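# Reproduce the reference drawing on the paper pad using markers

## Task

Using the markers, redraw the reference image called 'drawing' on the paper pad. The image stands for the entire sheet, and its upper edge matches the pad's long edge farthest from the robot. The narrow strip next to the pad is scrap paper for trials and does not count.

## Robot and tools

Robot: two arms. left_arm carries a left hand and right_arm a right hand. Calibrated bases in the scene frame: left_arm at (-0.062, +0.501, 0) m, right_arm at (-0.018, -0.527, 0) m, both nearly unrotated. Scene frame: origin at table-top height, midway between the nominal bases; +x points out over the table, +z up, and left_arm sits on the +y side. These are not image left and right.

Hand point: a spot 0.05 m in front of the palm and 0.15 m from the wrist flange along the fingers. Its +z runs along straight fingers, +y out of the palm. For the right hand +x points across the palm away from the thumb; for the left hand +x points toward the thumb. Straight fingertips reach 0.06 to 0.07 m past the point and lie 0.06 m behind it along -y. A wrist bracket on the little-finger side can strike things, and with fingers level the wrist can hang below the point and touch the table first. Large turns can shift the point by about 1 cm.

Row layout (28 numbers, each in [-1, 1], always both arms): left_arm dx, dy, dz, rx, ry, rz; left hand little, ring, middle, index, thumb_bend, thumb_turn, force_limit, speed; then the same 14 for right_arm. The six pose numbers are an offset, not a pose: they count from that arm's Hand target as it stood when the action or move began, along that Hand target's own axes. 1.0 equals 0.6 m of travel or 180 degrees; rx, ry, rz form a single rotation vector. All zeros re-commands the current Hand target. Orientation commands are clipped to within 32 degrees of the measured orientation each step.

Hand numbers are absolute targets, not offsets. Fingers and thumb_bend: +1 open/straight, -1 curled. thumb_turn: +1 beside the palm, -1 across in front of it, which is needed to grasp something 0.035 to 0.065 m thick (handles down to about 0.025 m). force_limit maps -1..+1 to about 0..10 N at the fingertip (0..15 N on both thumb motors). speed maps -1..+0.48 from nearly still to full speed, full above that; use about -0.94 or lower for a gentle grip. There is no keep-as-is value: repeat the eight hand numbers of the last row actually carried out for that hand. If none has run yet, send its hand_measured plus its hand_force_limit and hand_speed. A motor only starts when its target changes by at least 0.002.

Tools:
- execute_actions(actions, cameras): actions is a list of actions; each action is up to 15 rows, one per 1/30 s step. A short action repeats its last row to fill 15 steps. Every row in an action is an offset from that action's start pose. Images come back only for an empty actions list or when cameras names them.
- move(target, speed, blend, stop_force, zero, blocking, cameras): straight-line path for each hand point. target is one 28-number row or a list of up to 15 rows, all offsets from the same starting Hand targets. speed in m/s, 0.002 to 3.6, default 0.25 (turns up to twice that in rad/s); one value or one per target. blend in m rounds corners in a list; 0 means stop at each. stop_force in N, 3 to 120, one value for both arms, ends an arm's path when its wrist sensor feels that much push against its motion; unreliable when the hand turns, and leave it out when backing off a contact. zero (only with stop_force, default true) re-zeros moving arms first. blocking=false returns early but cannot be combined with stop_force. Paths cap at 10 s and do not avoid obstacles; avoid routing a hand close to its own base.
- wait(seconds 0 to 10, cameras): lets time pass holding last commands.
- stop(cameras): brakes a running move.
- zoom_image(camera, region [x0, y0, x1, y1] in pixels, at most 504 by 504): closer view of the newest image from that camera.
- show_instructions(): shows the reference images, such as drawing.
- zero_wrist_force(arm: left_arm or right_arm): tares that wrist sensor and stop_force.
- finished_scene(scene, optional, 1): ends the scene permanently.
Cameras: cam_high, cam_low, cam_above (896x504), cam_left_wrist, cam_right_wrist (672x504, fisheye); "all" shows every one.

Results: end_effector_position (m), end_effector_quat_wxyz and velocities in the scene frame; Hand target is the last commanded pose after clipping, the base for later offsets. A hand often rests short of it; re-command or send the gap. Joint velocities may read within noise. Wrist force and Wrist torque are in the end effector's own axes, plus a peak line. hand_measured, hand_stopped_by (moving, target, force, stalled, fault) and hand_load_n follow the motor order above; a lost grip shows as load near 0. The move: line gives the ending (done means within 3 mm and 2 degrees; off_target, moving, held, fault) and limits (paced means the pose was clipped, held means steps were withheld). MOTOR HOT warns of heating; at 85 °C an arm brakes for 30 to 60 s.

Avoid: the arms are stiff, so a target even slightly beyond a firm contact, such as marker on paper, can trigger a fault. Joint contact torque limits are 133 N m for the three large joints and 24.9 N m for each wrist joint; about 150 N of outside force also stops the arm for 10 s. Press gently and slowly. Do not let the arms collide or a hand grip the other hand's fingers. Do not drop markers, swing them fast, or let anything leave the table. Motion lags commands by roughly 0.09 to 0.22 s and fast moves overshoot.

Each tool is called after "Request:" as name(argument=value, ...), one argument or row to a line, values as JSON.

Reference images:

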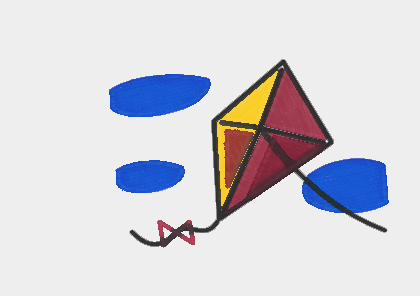

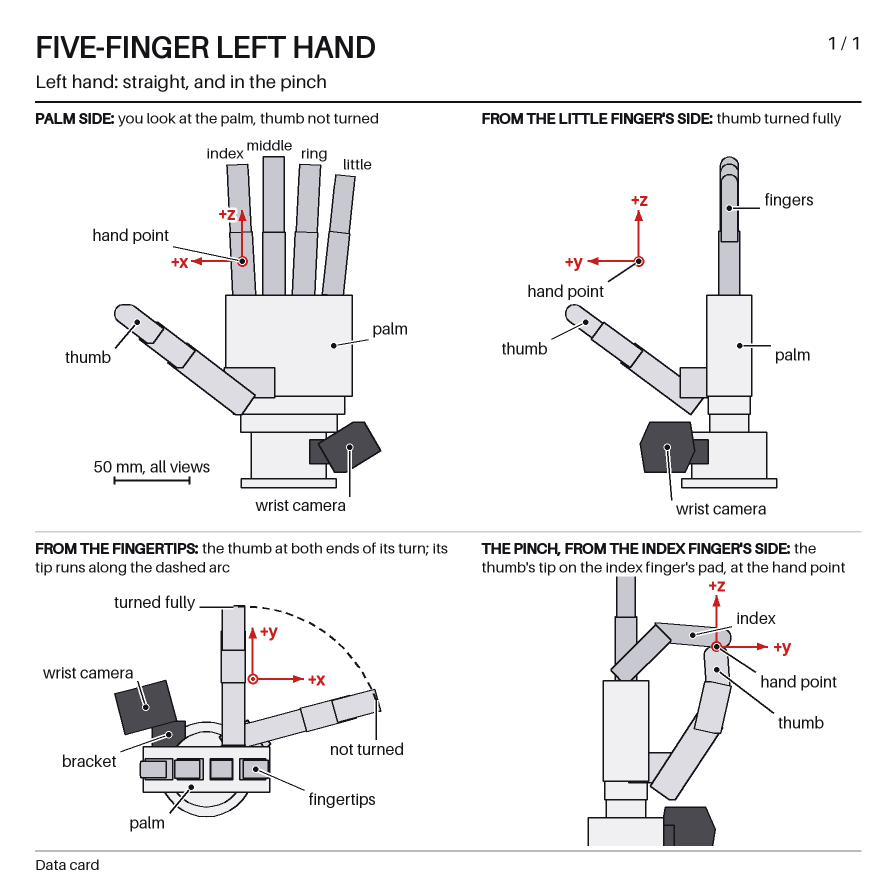

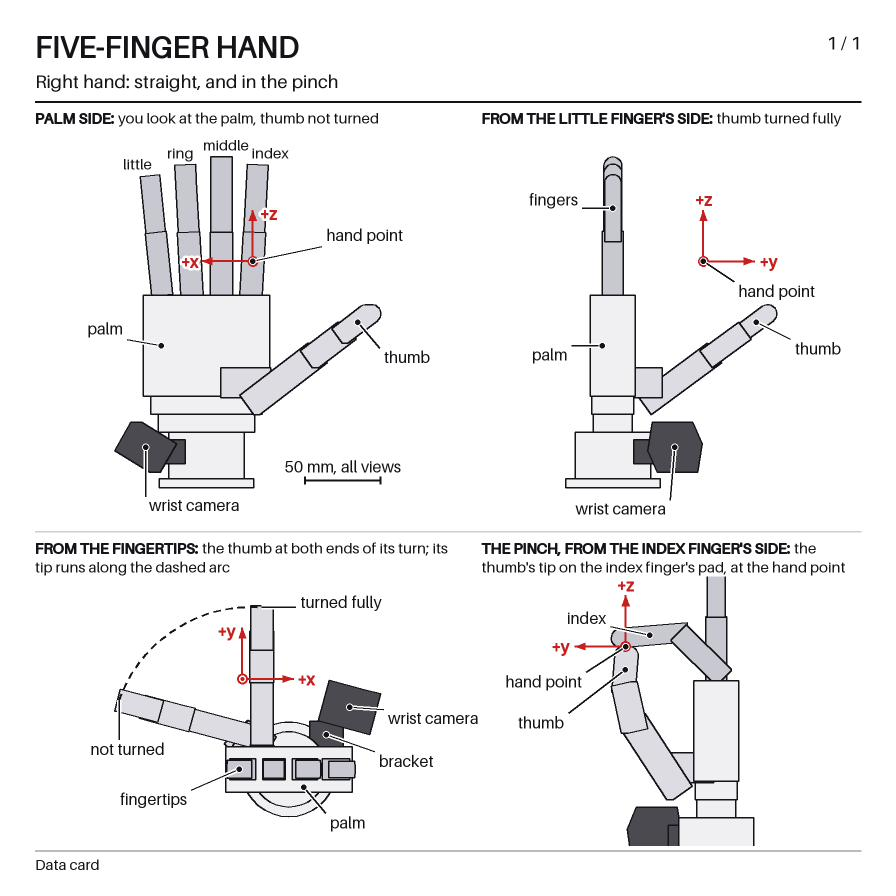

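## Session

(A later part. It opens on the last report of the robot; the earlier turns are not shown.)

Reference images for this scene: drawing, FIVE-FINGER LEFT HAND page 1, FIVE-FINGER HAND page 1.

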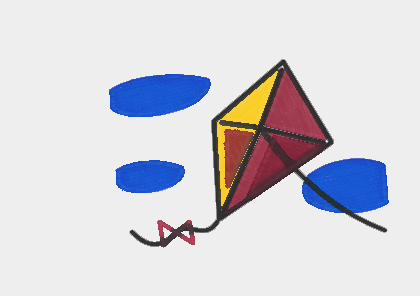

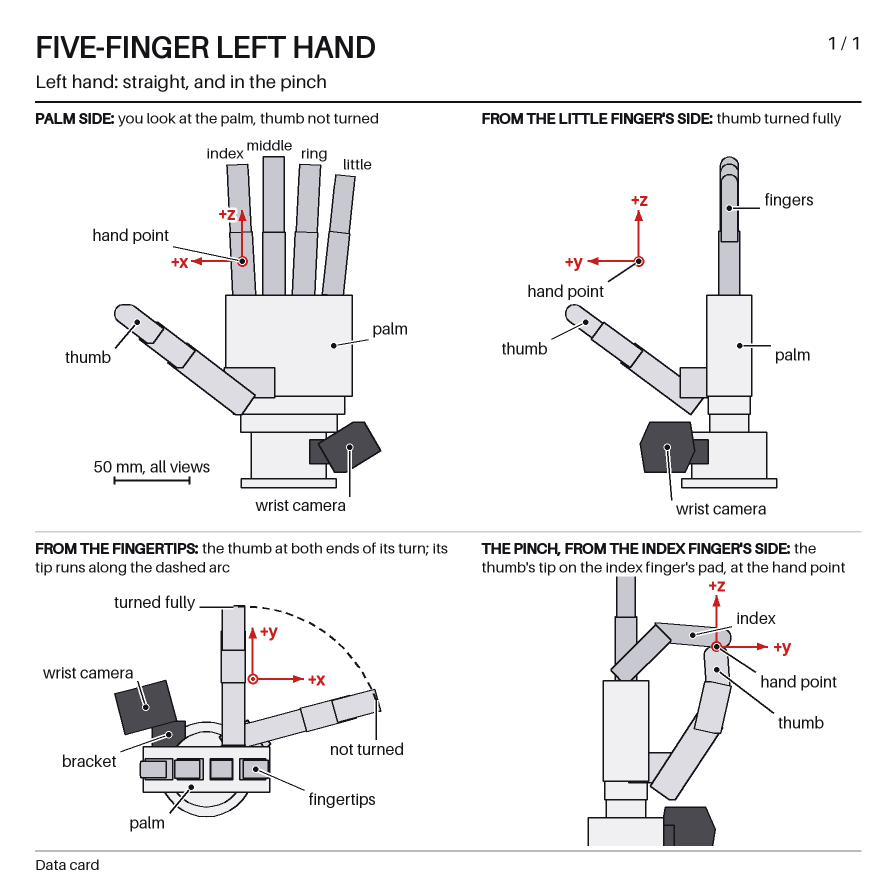

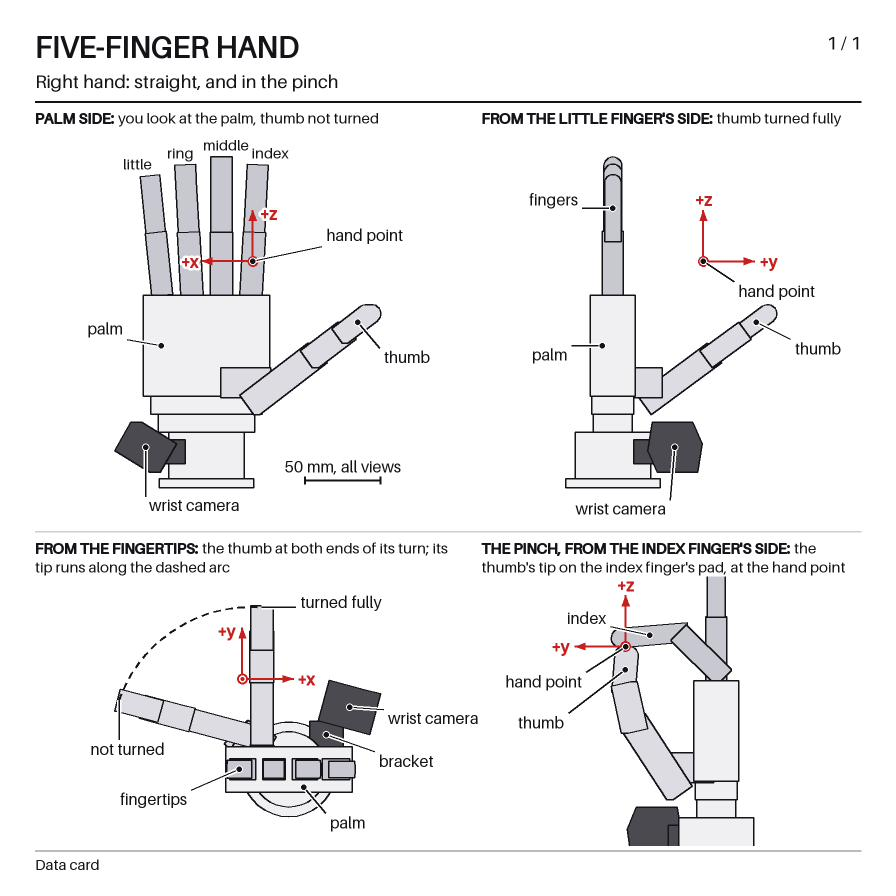

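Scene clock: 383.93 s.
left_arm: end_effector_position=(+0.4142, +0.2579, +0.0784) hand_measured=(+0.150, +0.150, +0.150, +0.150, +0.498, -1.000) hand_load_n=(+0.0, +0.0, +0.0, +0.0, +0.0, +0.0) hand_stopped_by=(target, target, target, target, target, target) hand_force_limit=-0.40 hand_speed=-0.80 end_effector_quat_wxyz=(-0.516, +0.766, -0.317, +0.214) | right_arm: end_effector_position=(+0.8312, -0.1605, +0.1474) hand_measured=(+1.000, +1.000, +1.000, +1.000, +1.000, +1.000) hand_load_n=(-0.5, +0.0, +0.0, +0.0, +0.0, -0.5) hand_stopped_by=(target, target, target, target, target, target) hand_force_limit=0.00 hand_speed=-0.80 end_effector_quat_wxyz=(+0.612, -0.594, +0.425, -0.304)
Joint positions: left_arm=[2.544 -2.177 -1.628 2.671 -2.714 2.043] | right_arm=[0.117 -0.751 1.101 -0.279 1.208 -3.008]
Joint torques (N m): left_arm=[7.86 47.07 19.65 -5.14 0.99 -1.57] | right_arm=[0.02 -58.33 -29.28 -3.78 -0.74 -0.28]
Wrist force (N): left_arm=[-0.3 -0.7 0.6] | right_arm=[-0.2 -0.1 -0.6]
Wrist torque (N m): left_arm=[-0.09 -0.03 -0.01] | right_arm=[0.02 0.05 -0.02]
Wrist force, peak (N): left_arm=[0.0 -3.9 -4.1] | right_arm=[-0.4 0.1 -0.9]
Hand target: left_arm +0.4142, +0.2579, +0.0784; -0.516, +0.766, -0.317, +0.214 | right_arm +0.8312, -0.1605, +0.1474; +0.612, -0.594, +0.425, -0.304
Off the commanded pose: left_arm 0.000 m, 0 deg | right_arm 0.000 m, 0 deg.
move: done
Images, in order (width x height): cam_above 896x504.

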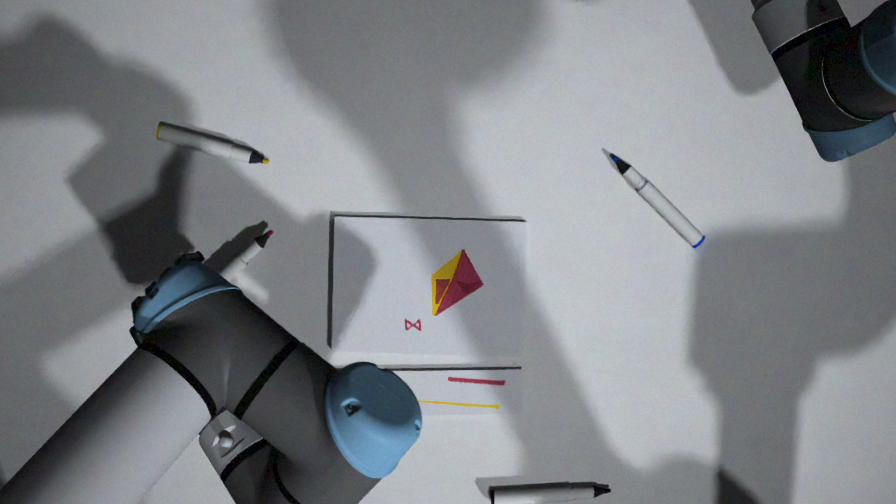

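Request:
move(
  target=[
    [-0.059,-0.3312,-0.0703,0,0,0,0.15,0.15,0.15,0.15,0.5,-1,-0.4,-0.8,0,0,0,0,0,0,0.15,0.1,0.15,0.1,0.45,-1,-0.4,-0.6],
    [-0.4193,-0.6062,0.2988,0,0,0,0.15,0.15,0.15,0.15,0.5,-1,-0.4,-0.8,-0.1675,0.0042,-0.4782,-0.0597,0.3687,0.0385,0.15,0.1,0.15,0.1,0.45,-1,-0.4,-0.6],
  ],
  speed=0.3,
  blend=[0.05,0],
  cameras=["cam_above","cam_high","cam_low","cam_right_wrist"],
)

Scene clock: 391.57 s.
left_arm: end_effector_position=(+0.4503, +0.6500, +0.3480) hand_measured=(+0.150, +0.150, +0.150, +0.150, +0.498, -1.000) hand_load_n=(+0.0, +0.0, +0.0, +0.0, +0.0, +0.0) hand_stopped_by=(target, target, target, target, target, target) hand_force_limit=-0.40 hand_speed=-0.80 end_effector_quat_wxyz=(-0.516, +0.766, -0.317, +0.214) | right_arm: end_effector_position=(+0.5324, -0.2064, +0.1800) hand_measured=(+0.150, +0.100, +0.150, +0.100, +0.450, -1.000) hand_load_n=(+0.0, +0.0, +0.0, +0.0, +0.0, -0.5) hand_stopped_by=(target, target, target, target, target, target) hand_force_limit=-0.40 hand_speed=-0.60 end_effector_quat_wxyz=(+0.241, -0.357, +0.748, -0.505)
Joint positions: left_arm=[3.606 -1.485 -1.648 2.729 -1.865 3.017] | right_arm=[0.615 -0.921 1.223 0.688 2.677 -2.205]
Joint torques (N m): left_arm=[11.54 7.95 26.87 -2.64 2.07 1.51] | right_arm=[8.24 -39.29 -29.83 4.43 2.17 1.87]
Wrist force (N): left_arm=[0.0 -1.0 0.2] | right_arm=[-0.2 0.0 -0.1]
Wrist torque (N m): left_arm=[-0.12 -0.07 -0.06] | right_arm=[0.06 -0.04 -0.09]
Wrist force, peak (N): left_arm=[-0.4 -2.5 -0.3] | right_arm=[-0.3 0.2 -0.9]
Hand target: left_arm +0.4503, +0.6500, +0.3480; -0.516, +0.766, -0.317, +0.214 | right_arm +0.5324, -0.2064, +0.1800; +0.241, -0.357, +0.748, -0.505
Off the commanded pose: left_arm 0.000 m, 0 deg | right_arm 0.000 m, 0 deg.
move: done; blend cut to 0 m at target 1
Images, in order (width x height): cam_high 896x504, cam_low 896x504, cam_above 896x504, cam_right_wrist 672x504.

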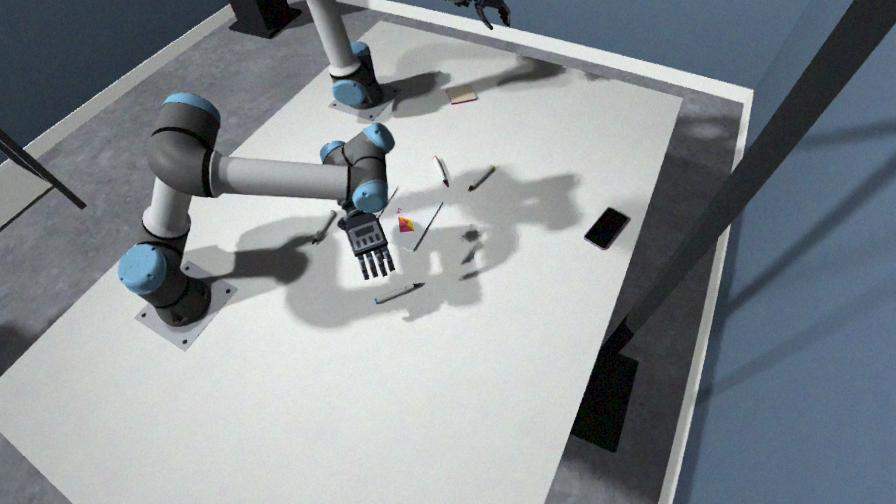

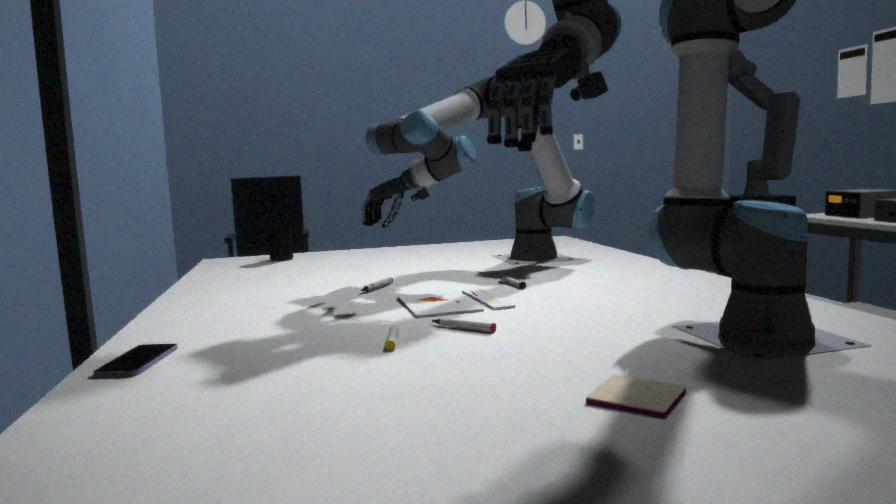

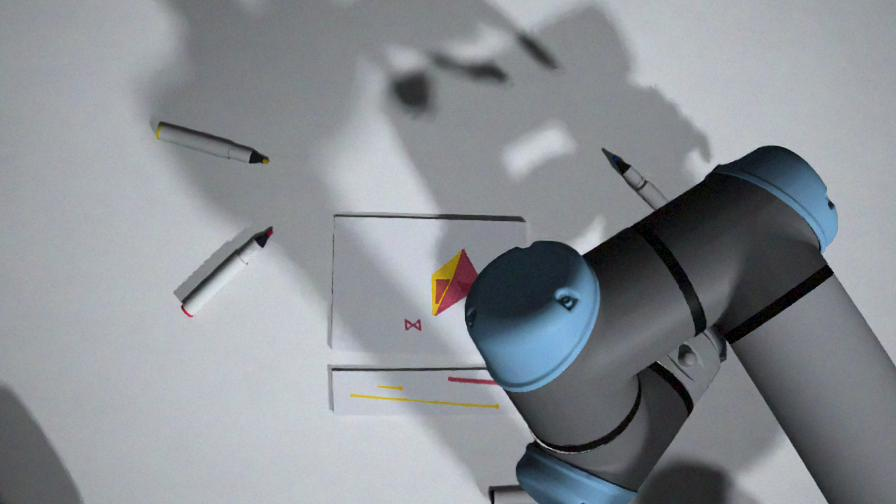

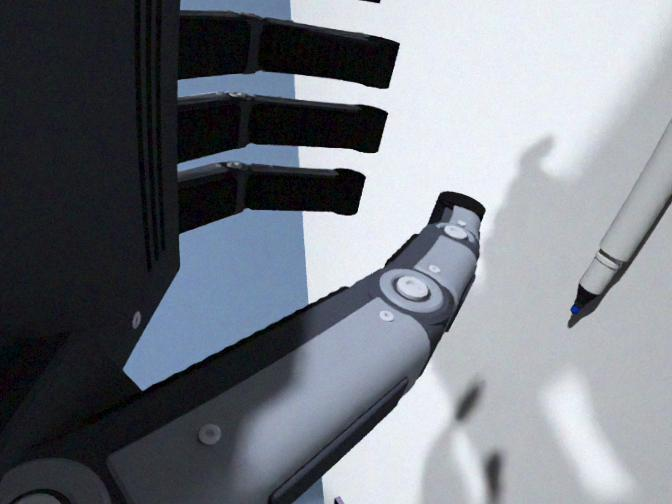

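Request:
move(
  target=[0,0,0,0,0,0,0.15,0.15,0.15,0.15,0.5,-1,-0.4,-0.8,0,0.0927,0.0375,0,0,0,0.15,0.1,0.15,0.1,0.45,-1,-0.4,-0.6],
  speed=0.2,
  cameras=["cam_above","cam_high","cam_low","cam_right_wrist"],
)

Request:
zoom_image(
  camera="cam_high",
  region=[310, 200, 450, 320],
)

Request:
zoom_image(
  camera="cam_low",
  region=[320, 160, 480, 310],
)

Scene clock: 393.10 s.
left_arm: end_effector_position=(+0.4503, +0.6500, +0.3480) hand_measured=(+0.150, +0.150, +0.150, +0.150, +0.498, -1.000) hand_load_n=(+0.0, +0.0, +0.0, +0.0, +0.0, +0.0) hand_stopped_by=(target, target, target, target, target, target) hand_force_limit=-0.40 hand_speed=-0.80 end_effector_quat_wxyz=(-0.516, +0.766, -0.317, +0.214) | right_arm: end_effector_position=(+0.5324, -0.2064, +0.1200) hand_measured=(+0.150, +0.100, +0.150, +0.100, +0.450, -1.000) hand_load_n=(+0.0, +0.0, +0.0, +0.0, +0.0, +0.0) hand_stopped_by=(target, target, target, target, target, target) hand_force_limit=-0.40 hand_speed=-0.60 end_effector_quat_wxyz=(+0.241, -0.357, +0.748, -0.505)
Joint positions: left_arm=[3.606 -1.485 -1.648 2.729 -1.865 3.017] | right_arm=[0.615 -0.868 1.295 0.563 2.677 -2.205]
Joint torques (N m): left_arm=[10.95 7.93 26.14 -2.62 2.08 1.49] | right_arm=[-6.37 -40.9 -7.97 -0.73 -0.57 -2.37]
Wrist force (N): left_arm=[0.1 -0.7 0.7] | right_arm=[-0.1 0.2 0.0]
Wrist torque (N m): left_arm=[-0.11 -0.06 -0.08] | right_arm=[0.08 -0.06 0.06]
Wrist force, peak (N): left_arm=[0.1 -1.1 0.6] | right_arm=[-0.4 1.2 0.2]
Hand target: left_arm +0.4503, +0.6500, +0.3480; -0.516, +0.766, -0.317, +0.214 | right_arm +0.5324, -0.2064, +0.1200; +0.241, -0.357, +0.748, -0.505
Off the commanded pose: left_arm 0.000 m, 0 deg | right_arm 0.000 m, 0 deg.
move: done
Images, in order (width x height): cam_high 896x504, cam_low 896x504, cam_above 896x504, cam_right_wrist 672x504.

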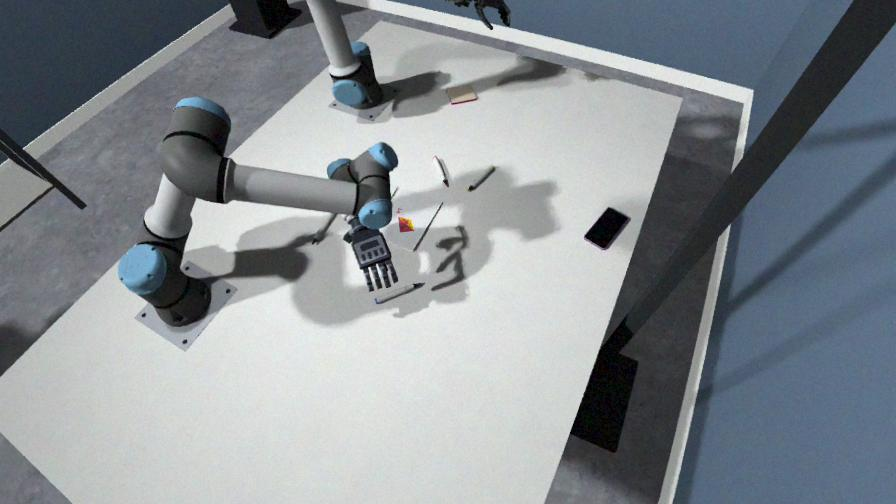

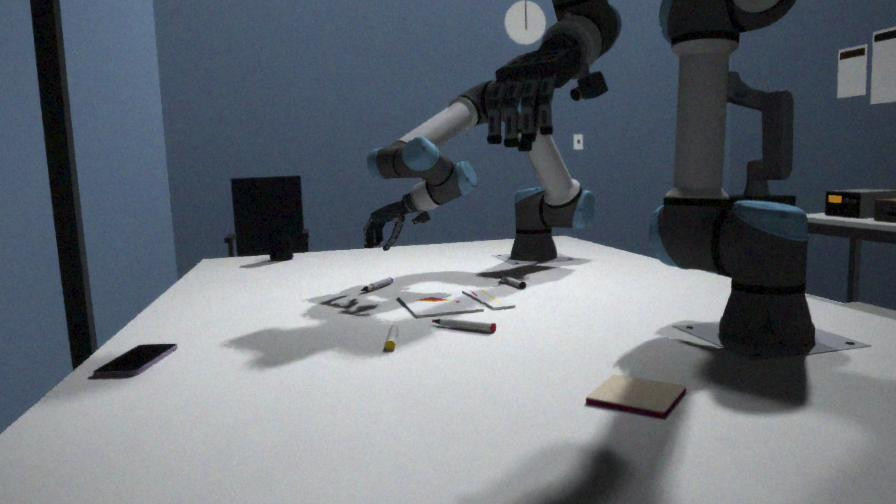

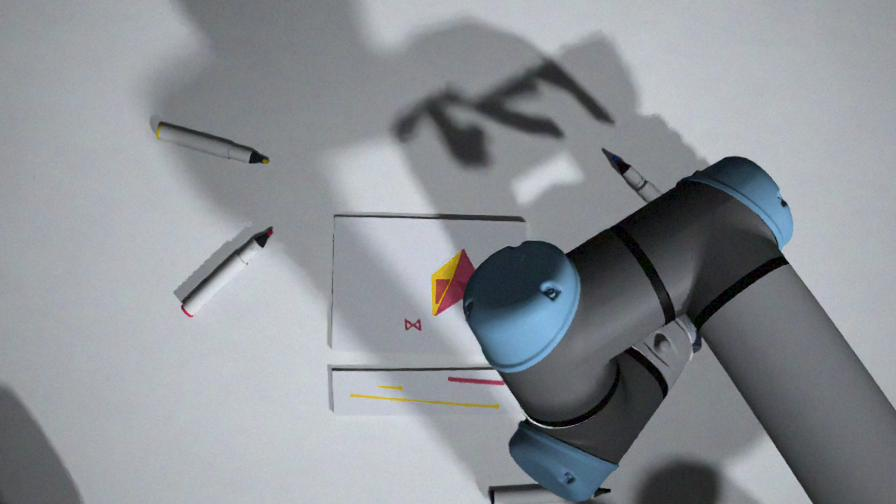

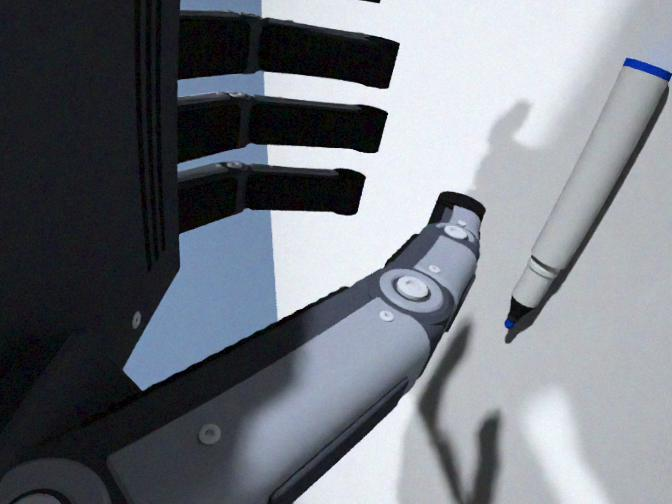

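Scaled by 3.600 from the camera's 896x504 image, which has a finer 1280x720 frame.

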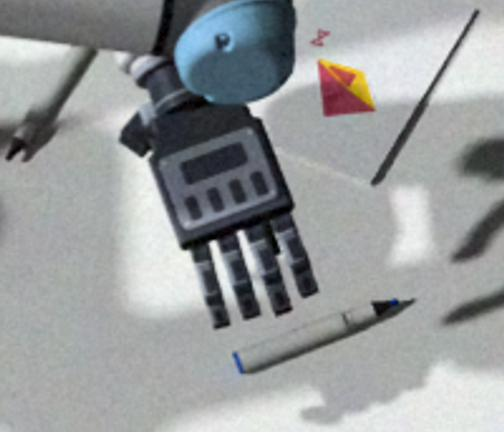

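Scaled by 3.150 from the camera's 896x504 image, which has a finer 1280x720 frame.

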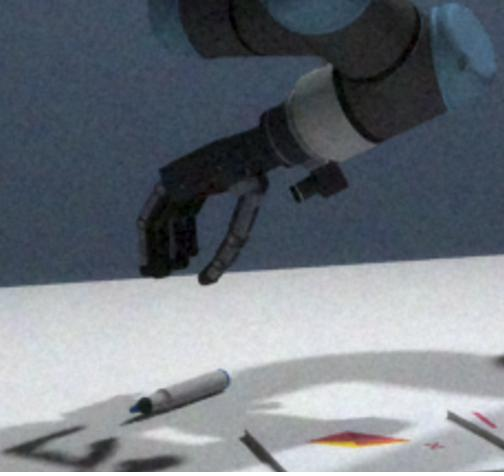

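Request:
move(
  target=[0,0,0,0,0,0,0.15,0.15,0.15,0.15,0.5,-1,-0.4,-0.8,0.02808,0.12403,0.04758,0,0,0,0.15,0.1,0.15,0.1,0.45,-1,-0.4,-0.6],
  speed=0.15,
  cameras=["cam_high","cam_low","cam_right_wrist"],
)

Request:
zoom_image(
  camera="cam_high",
  region=[310, 200, 450, 320],
)

Request:
zoom_image(
  camera="cam_low",
  region=[320, 200, 460, 330],
)

Scene clock: 395.23 s.
left_arm: end_effector_position=(+0.4503, +0.6500, +0.3480) hand_measured=(+0.150, +0.150, +0.150, +0.150, +0.498, -1.000) hand_load_n=(+0.0, +0.0, +0.0, +0.0, +0.0, +0.0) hand_stopped_by=(target, target, target, target, target, target) hand_force_limit=-0.40 hand_speed=-0.80 end_effector_quat_wxyz=(-0.516, +0.766, -0.317, +0.214) | right_arm: end_effector_position=(+0.5208, -0.2187, +0.0403) hand_measured=(+0.150, +0.100, +0.150, +0.100, +0.450, -1.000) hand_load_n=(+0.0, +0.0, +0.0, +0.0, +0.0, +0.0) hand_stopped_by=(target, target, target, target, target, target) hand_force_limit=-0.40 hand_speed=-0.60 end_effector_quat_wxyz=(+0.241, -0.357, +0.748, -0.505)
Joint positions: left_arm=[3.606 -1.485 -1.648 2.729 -1.865 3.017] | right_arm=[0.609 -0.811 1.423 0.368 2.674 -2.216]
Joint torques (N m): left_arm=[11.14 8.29 26.63 -2.58 2.14 1.39] | right_arm=[-7.94 -40.48 -6.38 -1.07 -0.45 -2.24]
Wrist force (N): left_arm=[-0.3 -0.7 0.3] | right_arm=[0.0 0.3 -0.2]
Wrist torque (N m): left_arm=[-0.08 -0.02 -0.10] | right_arm=[0.11 -0.06 0.07]
Wrist force, peak (N): left_arm=[0.0 -1.4 0.5] | right_arm=[0.0 1.1 0.4]
Hand target: left_arm +0.4503, +0.6500, +0.3480; -0.516, +0.766, -0.317, +0.214 | right_arm +0.5207, -0.2187, +0.0403; +0.241, -0.357, +0.748, -0.505
Off the commanded pose: left_arm 0.000 m, 0 deg | right_arm 0.000 m, 0 deg.
move: done
Images, in order (width x height): cam_high 896x504, cam_low 896x504, cam_right_wrist 672x504.

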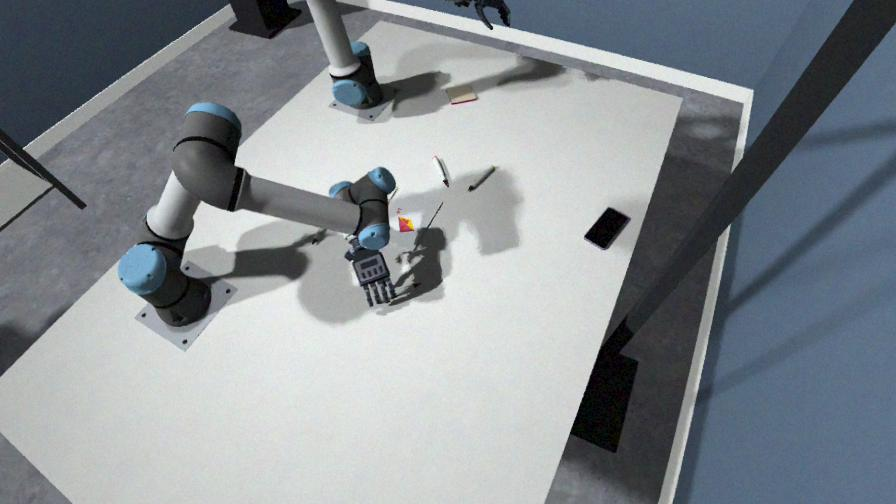

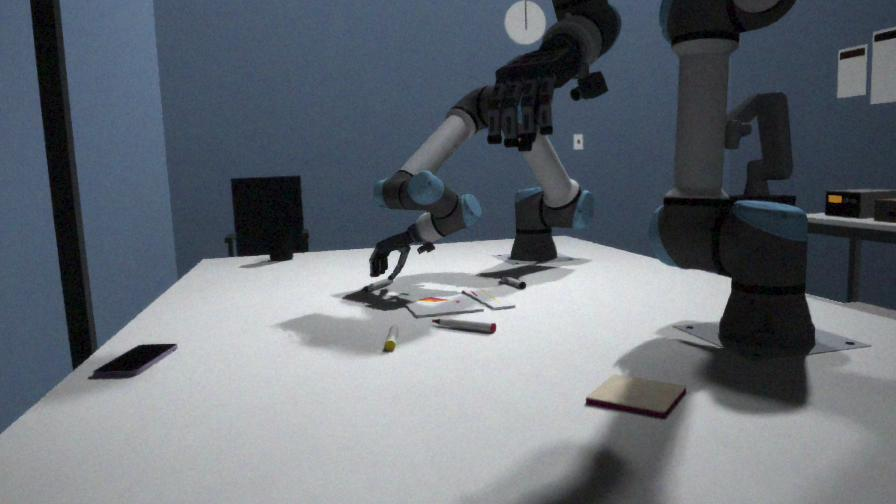

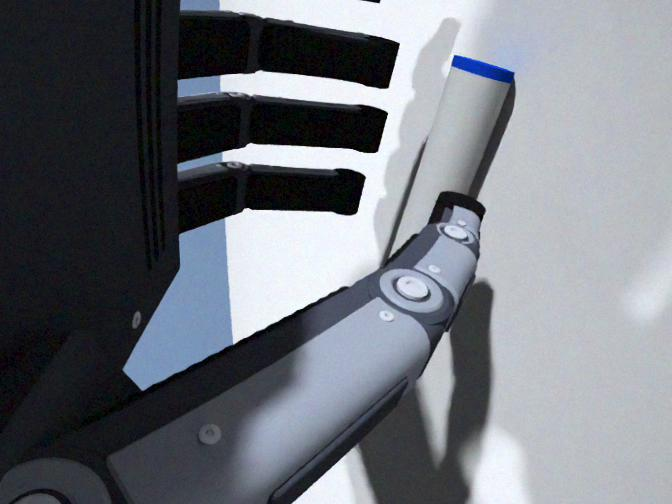

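Scaled by 3.600 from the camera's 896x504 image, which has a finer 1280x720 frame.

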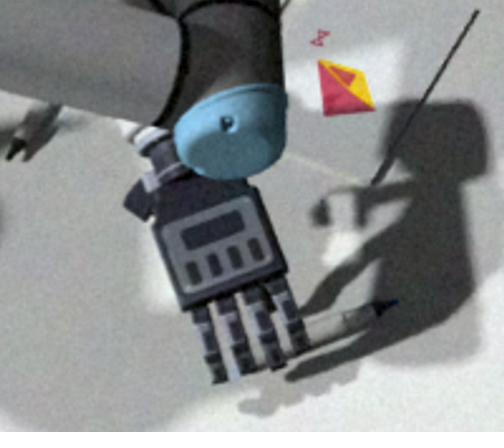

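Scaled by 3.600 from the camera's 896x504 image, which has a finer 1280x720 frame.

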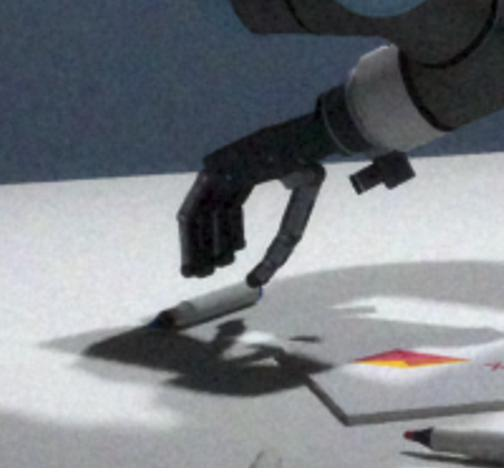

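Request:
move(
  target=[0,0,0,0,0,0,0.15,0.15,0.15,0.15,0.5,-1,-0.4,-0.8,0,0.0324,0.0131,0,0,0,0.15,0.1,0.15,0.1,0.45,-1,-0.4,-0.6],
  speed=0.015,
  stop_force=3,
  cameras=["cam_high","cam_low","cam_right_wrist"],
)

Request:
zoom_image(
  camera="cam_high",
  region=[310, 200, 450, 320],
)

Scene clock: 398.10 s.
left_arm: end_effector_position=(+0.4503, +0.6500, +0.3480) hand_measured=(+0.150, +0.150, +0.150, +0.150, +0.498, -1.000) hand_load_n=(+0.0, +0.0, +0.0, +0.0, +0.0, +0.0) hand_stopped_by=(target, target, target, target, target, target) hand_force_limit=-0.40 hand_speed=-0.80 end_effector_quat_wxyz=(-0.516, +0.766, -0.317, +0.214) | right_arm: end_effector_position=(+0.5207, -0.2187, +0.0200) hand_measured=(+0.150, +0.100, +0.150, +0.100, +0.450, -1.000) hand_load_n=(+0.0, +0.0, +0.0, +0.0, -0.5, +0.0) hand_stopped_by=(target, target, target, target, target, target) hand_force_limit=-0.40 hand_speed=-0.60 end_effector_quat_wxyz=(+0.241, -0.357, +0.748, -0.505)
Joint positions: left_arm=[3.606 -1.485 -1.648 2.729 -1.865 3.017] | right_arm=[0.609 -0.783 1.432 0.331 2.674 -2.216]
Joint torques (N m): left_arm=[11.16 8.34 26.77 -2.53 1.96 1.37] | right_arm=[-8.2 -53.31 -23.21 4.29 -0.48 -0.46]
Wrist force (N): left_arm=[-0.3 -1.3 0.5] | right_arm=[-0.6 -3.0 -3.5]
Wrist torque (N m): left_arm=[-0.17 -0.01 -0.08] | right_arm=[-0.07 0.01 0.01]
Wrist force, peak (N): left_arm=[-0.3 -1.3 0.5] | right_arm=[-0.2 -5.9 -6.7]
Hand target: left_arm +0.4503, +0.6500, +0.3480; -0.516, +0.766, -0.317, +0.214 | right_arm +0.5208, -0.2187, +0.0200; +0.241, -0.357, +0.748, -0.505 (not the last commanded pose)
Off the commanded pose: left_arm 0.000 m, 0 deg | right_arm 0.001 m, 0 deg.
move: contact (right_arm)
Images, in order (width x height): cam_high 896x504, cam_low 896x504, cam_right_wrist 672x504.

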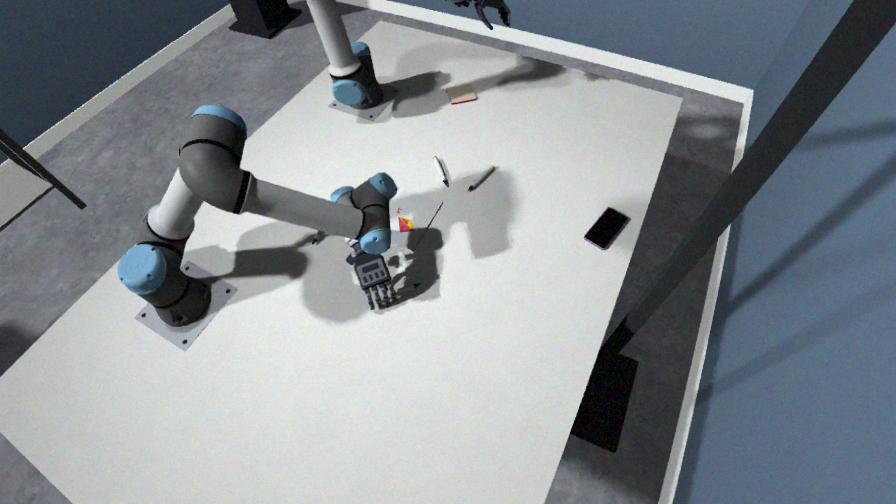

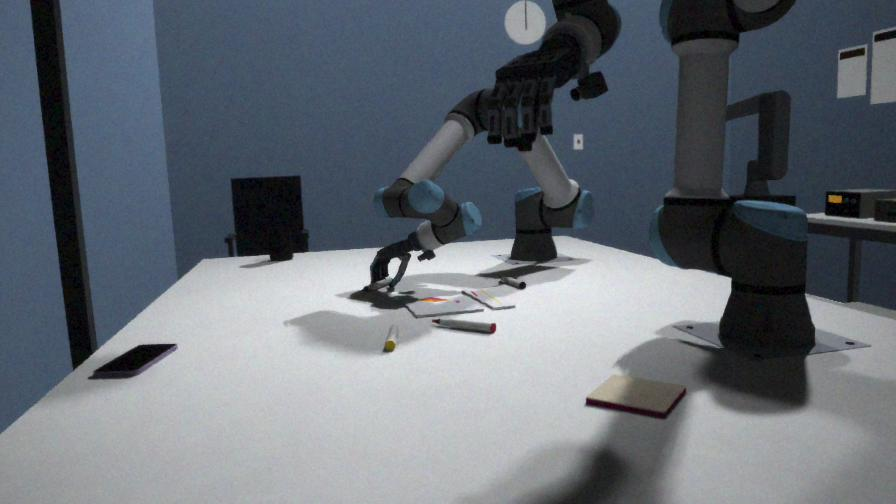

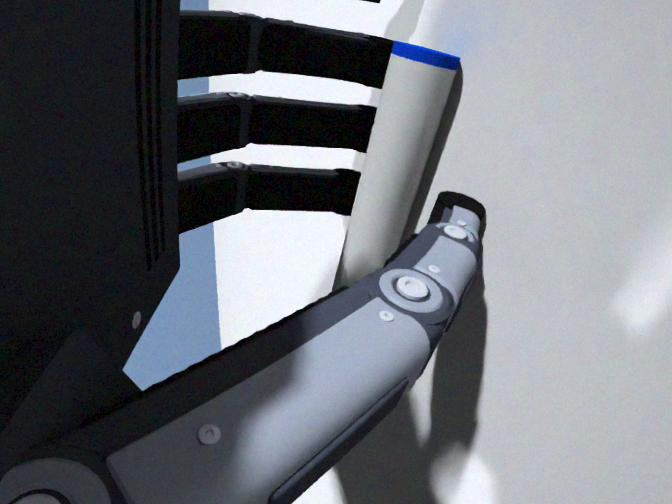

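Scaled by 3.600 from the camera's 896x504 image, which has a finer 1280x720 frame.

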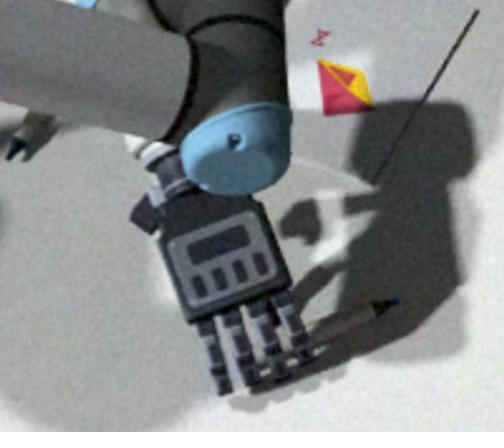

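Request:
move(
  target=[
    [0,0,0,0,0,0,0.15,0.15,0.15,0.15,0.5,-1,-0.4,-0.8,0,-0.00155,-0.00063,0,0,0,0.15,0.1,0.15,0.1,0.35,-1,-0.4,-0.8],
    [0,0,0,0,0,0,0.15,0.15,0.15,0.15,0.5,-1,-0.4,-0.8,-0.01167,-0.00155,-0.00063,0,0,0,0.15,0.1,0.15,0.1,0.35,-1,-0.4,-0.8],
    [0,0,0,0,0,0,0.15,0.15,0.15,0.15,0.5,-1,-0.4,-0.8,-0.01167,0.00294,0.00119,0,0,0,0.15,0.1,0.15,0.1,0.3,-1,-0.4,-0.8],
    [0,0,0,0,0,0,0.15,0.15,0.15,0.15,0.5,-1,-0.4,-0.8,-0.01167,0.00294,0.00119,0,0,0,0.1,-0.3,-0.3,-0.3,0.3,-1,-0.5,-0.93],
  ],
  speed=0.015,
)

Request:
move(
  target=[0,0,0,0,0,0,0.15,0.15,0.15,0.15,0.5,-1,-0.4,-0.8,0,0,0,0,0,0,0.1,-0.3,-0.3,-0.3,0.15,-1,0.0,-0.94],
  speed=0.02,
)

Request:
move(
  target=[0,0,0,0,0,0,0.15,0.15,0.15,0.15,0.5,-1,-0.4,-0.8,0,-0.0927,-0.0375,0,0,0,0.1,-0.3,-0.3,-0.3,0.15,-1,0.0,-0.94],
  speed=0.06,
  cameras=["cam_high","cam_low","cam_right_wrist"],
)

Scene clock: 402.60 s.
left_arm: end_effector_position=(+0.4503, +0.6500, +0.3480) hand_measured=(+0.150, +0.150, +0.150, +0.150, +0.498, -1.000) hand_load_n=(+0.0, +0.0, +0.0, +0.0, +0.0, +0.0) hand_stopped_by=(target, target, target, target, target, target) hand_force_limit=-0.40 hand_speed=-0.80 end_effector_quat_wxyz=(-0.516, +0.766, -0.317, +0.214) | right_arm: end_effector_position=(+0.5252, -0.2133, +0.0181) hand_measured=(+0.100, -0.076, +0.052, -0.070, +0.302, -1.000) hand_load_n=(+0.0, +3.0, +2.0, +3.0, +3.5, +1.0) hand_stopped_by=(target, force, force, force, target, target) hand_force_limit=-0.50 hand_speed=-0.93 end_effector_quat_wxyz=(+0.241, -0.357, +0.748, -0.505)
Joint positions: left_arm=[3.606 -1.485 -1.648 2.729 -1.865 3.017] | right_arm=[0.613 -0.765 1.404 0.346 2.676 -2.209]
Joint torques (N m): left_arm=[11.1 8.51 26.45 -2.46 1.83 1.22] | right_arm=[8.02 -41.5 -5.72 -0.78 -0.77 -0.95]
Wrist force (N): left_arm=[-0.3 -0.7 0.4] | right_arm=[0.0 -5.8 -1.0]
Wrist torque (N m): left_arm=[-0.09 -0.02 -0.10] | right_arm=[0.07 -0.08 -0.18]
Wrist force, peak (N): left_arm=[-0.1 -1.2 0.7] | right_arm=[-0.2 -6.0 -0.8]
Hand target: left_arm +0.4503, +0.6500, +0.3480; -0.516, +0.766, -0.317, +0.214 | right_arm +0.5252, -0.2133, +0.0181; +0.241, -0.357, +0.748, -0.505
Off the commanded pose: left_arm 0.000 m, 0 deg | right_arm 0.000 m, 0 deg.
move: done

Scene clock: 403.10 s.
left_arm: end_effector_position=(+0.4503, +0.6500, +0.3480) hand_measured=(+0.150, +0.150, +0.150, +0.150, +0.498, -1.000) hand_load_n=(+0.0, +0.0, +0.0, +0.0, +0.0, +0.0) hand_stopped_by=(target, target, target, target, target, target) hand_force_limit=-0.40 hand_speed=-0.80 end_effector_quat_wxyz=(-0.516, +0.766, -0.317, +0.214) | right_arm: end_effector_position=(+0.5252, -0.2133, +0.0181) hand_measured=(+0.100, -0.076, +0.052, -0.068, +0.284, -1.000) hand_load_n=(+0.0, +4.0, +2.0, +6.0, +7.5, +2.0) hand_stopped_by=(target, force, force, force, force, target) hand_force_limit=0.00 hand_speed=-0.94 end_effector_quat_wxyz=(+0.241, -0.357, +0.748, -0.505)
Joint positions: left_arm=[3.606 -1.485 -1.648 2.729 -1.865 3.017] | right_arm=[0.613 -0.765 1.404 0.346 2.676 -2.209]
Joint torques (N m): left_arm=[11 9.32 26 -2.59 2.06 1.24] | right_arm=[7.45 -41.97 -5.93 -0.86 -0.91 -0.97]
Wrist force (N): left_arm=[0.1 -0.9 0.3] | right_arm=[-0.3 -2.5 0.5]
Wrist torque (N m): left_arm=[-0.12 -0.07 -0.07] | right_arm=[0.10 -0.08 -0.13]
Wrist force, peak (N): left_arm=[0.1 -0.9 0.9] | right_arm=[0.0 -6.1 -1.0]
Hand target: left_arm +0.4503, +0.6500, +0.3480; -0.516, +0.766, -0.317, +0.214 | right_arm +0.5252, -0.2133, +0.0181; +0.241, -0.357, +0.748, -0.505
Off the commanded pose: left_arm 0.000 m, 0 deg | right_arm 0.000 m, 0 deg.
move: done

Scene clock: 404.50 s.
left_arm: end_effector_position=(+0.4503, +0.6500, +0.3480) hand_measured=(+0.150, +0.150, +0.150, +0.150, +0.498, -1.000) hand_load_n=(+0.0, +0.0, +0.0, +0.0, +0.5, +0.0) hand_stopped_by=(target, target, target, target, target, target) hand_force_limit=-0.40 hand_speed=-0.80 end_effector_quat_wxyz=(-0.516, +0.766, -0.317, +0.214) | right_arm: end_effector_position=(+0.5251, -0.2132, +0.0780) hand_measured=(+0.100, -0.076, +0.052, -0.068, +0.284, -1.000) hand_load_n=(+0.0, +4.0, +0.0, +6.0, +7.5, +2.0) hand_stopped_by=(target, force, force, force, force, target) hand_force_limit=0.00 hand_speed=-0.94 end_effector_quat_wxyz=(+0.241, -0.357, +0.748, -0.505)
Joint positions: left_arm=[3.606 -1.485 -1.648 2.729 -1.865 3.017] | right_arm=[0.613 -0.844 1.371 0.458 2.676 -2.209]
Joint torques (N m): left_arm=[11.19 9.42 26.07 -2.52 1.91 1.28] | right_arm=[7.68 -54.69 -26.57 4.78 1.83 2.02]
Wrist force (N): left_arm=[-0.1 -0.6 0.5] | right_arm=[-0.2 0.3 -0.3]
Wrist torque (N m): left_arm=[-0.09 -0.04 -0.09] | right_arm=[0.10 -0.03 -0.08]
Wrist force, peak (N): left_arm=[-0.2 -1.2 0.6] | right_arm=[-0.6 -2.5 0.5]
Hand target: left_arm +0.4503, +0.6500, +0.3480; -0.516, +0.766, -0.317, +0.214 | right_arm +0.5251, -0.2132, +0.0781; +0.241, -0.357, +0.748, -0.505
Off the commanded pose: left_arm 0.000 m, 0 deg | right_arm 0.000 m, 0 deg.
move: done
Images, in order (width x height): cam_high 896x504, cam_low 896x504, cam_right_wrist 672x504.

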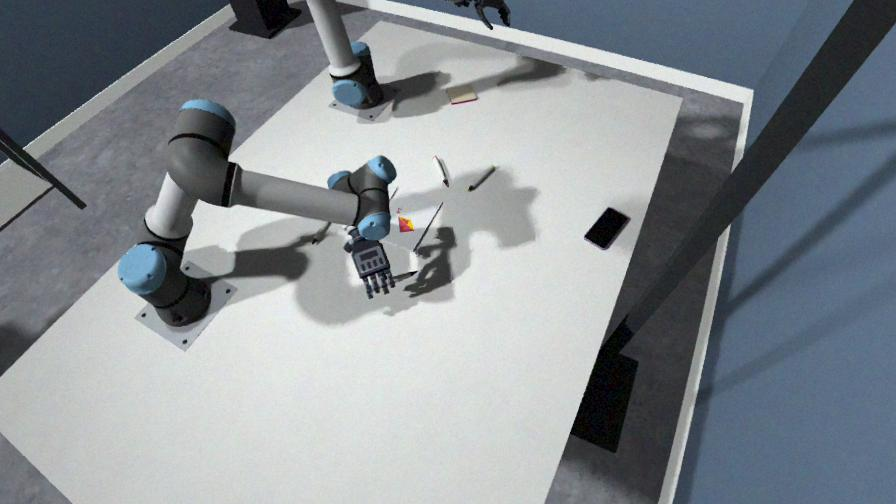

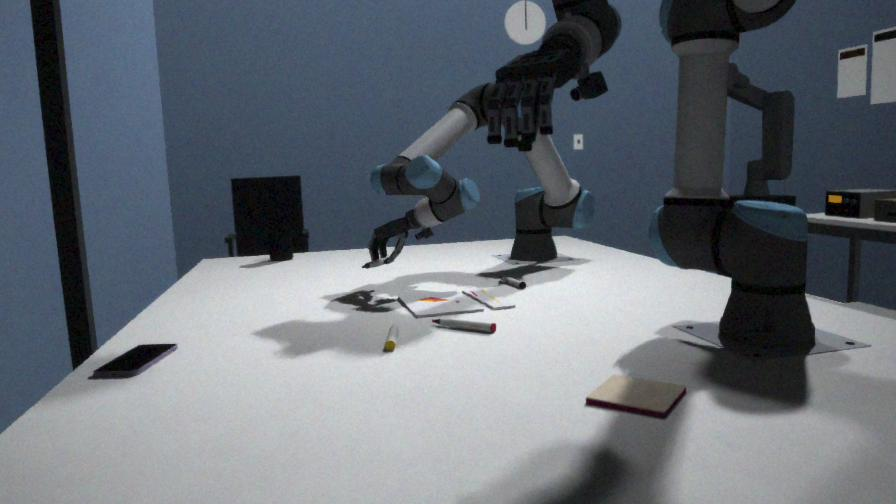

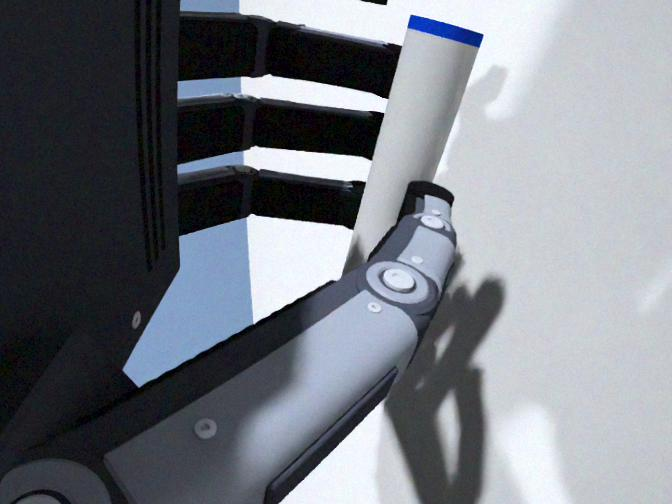

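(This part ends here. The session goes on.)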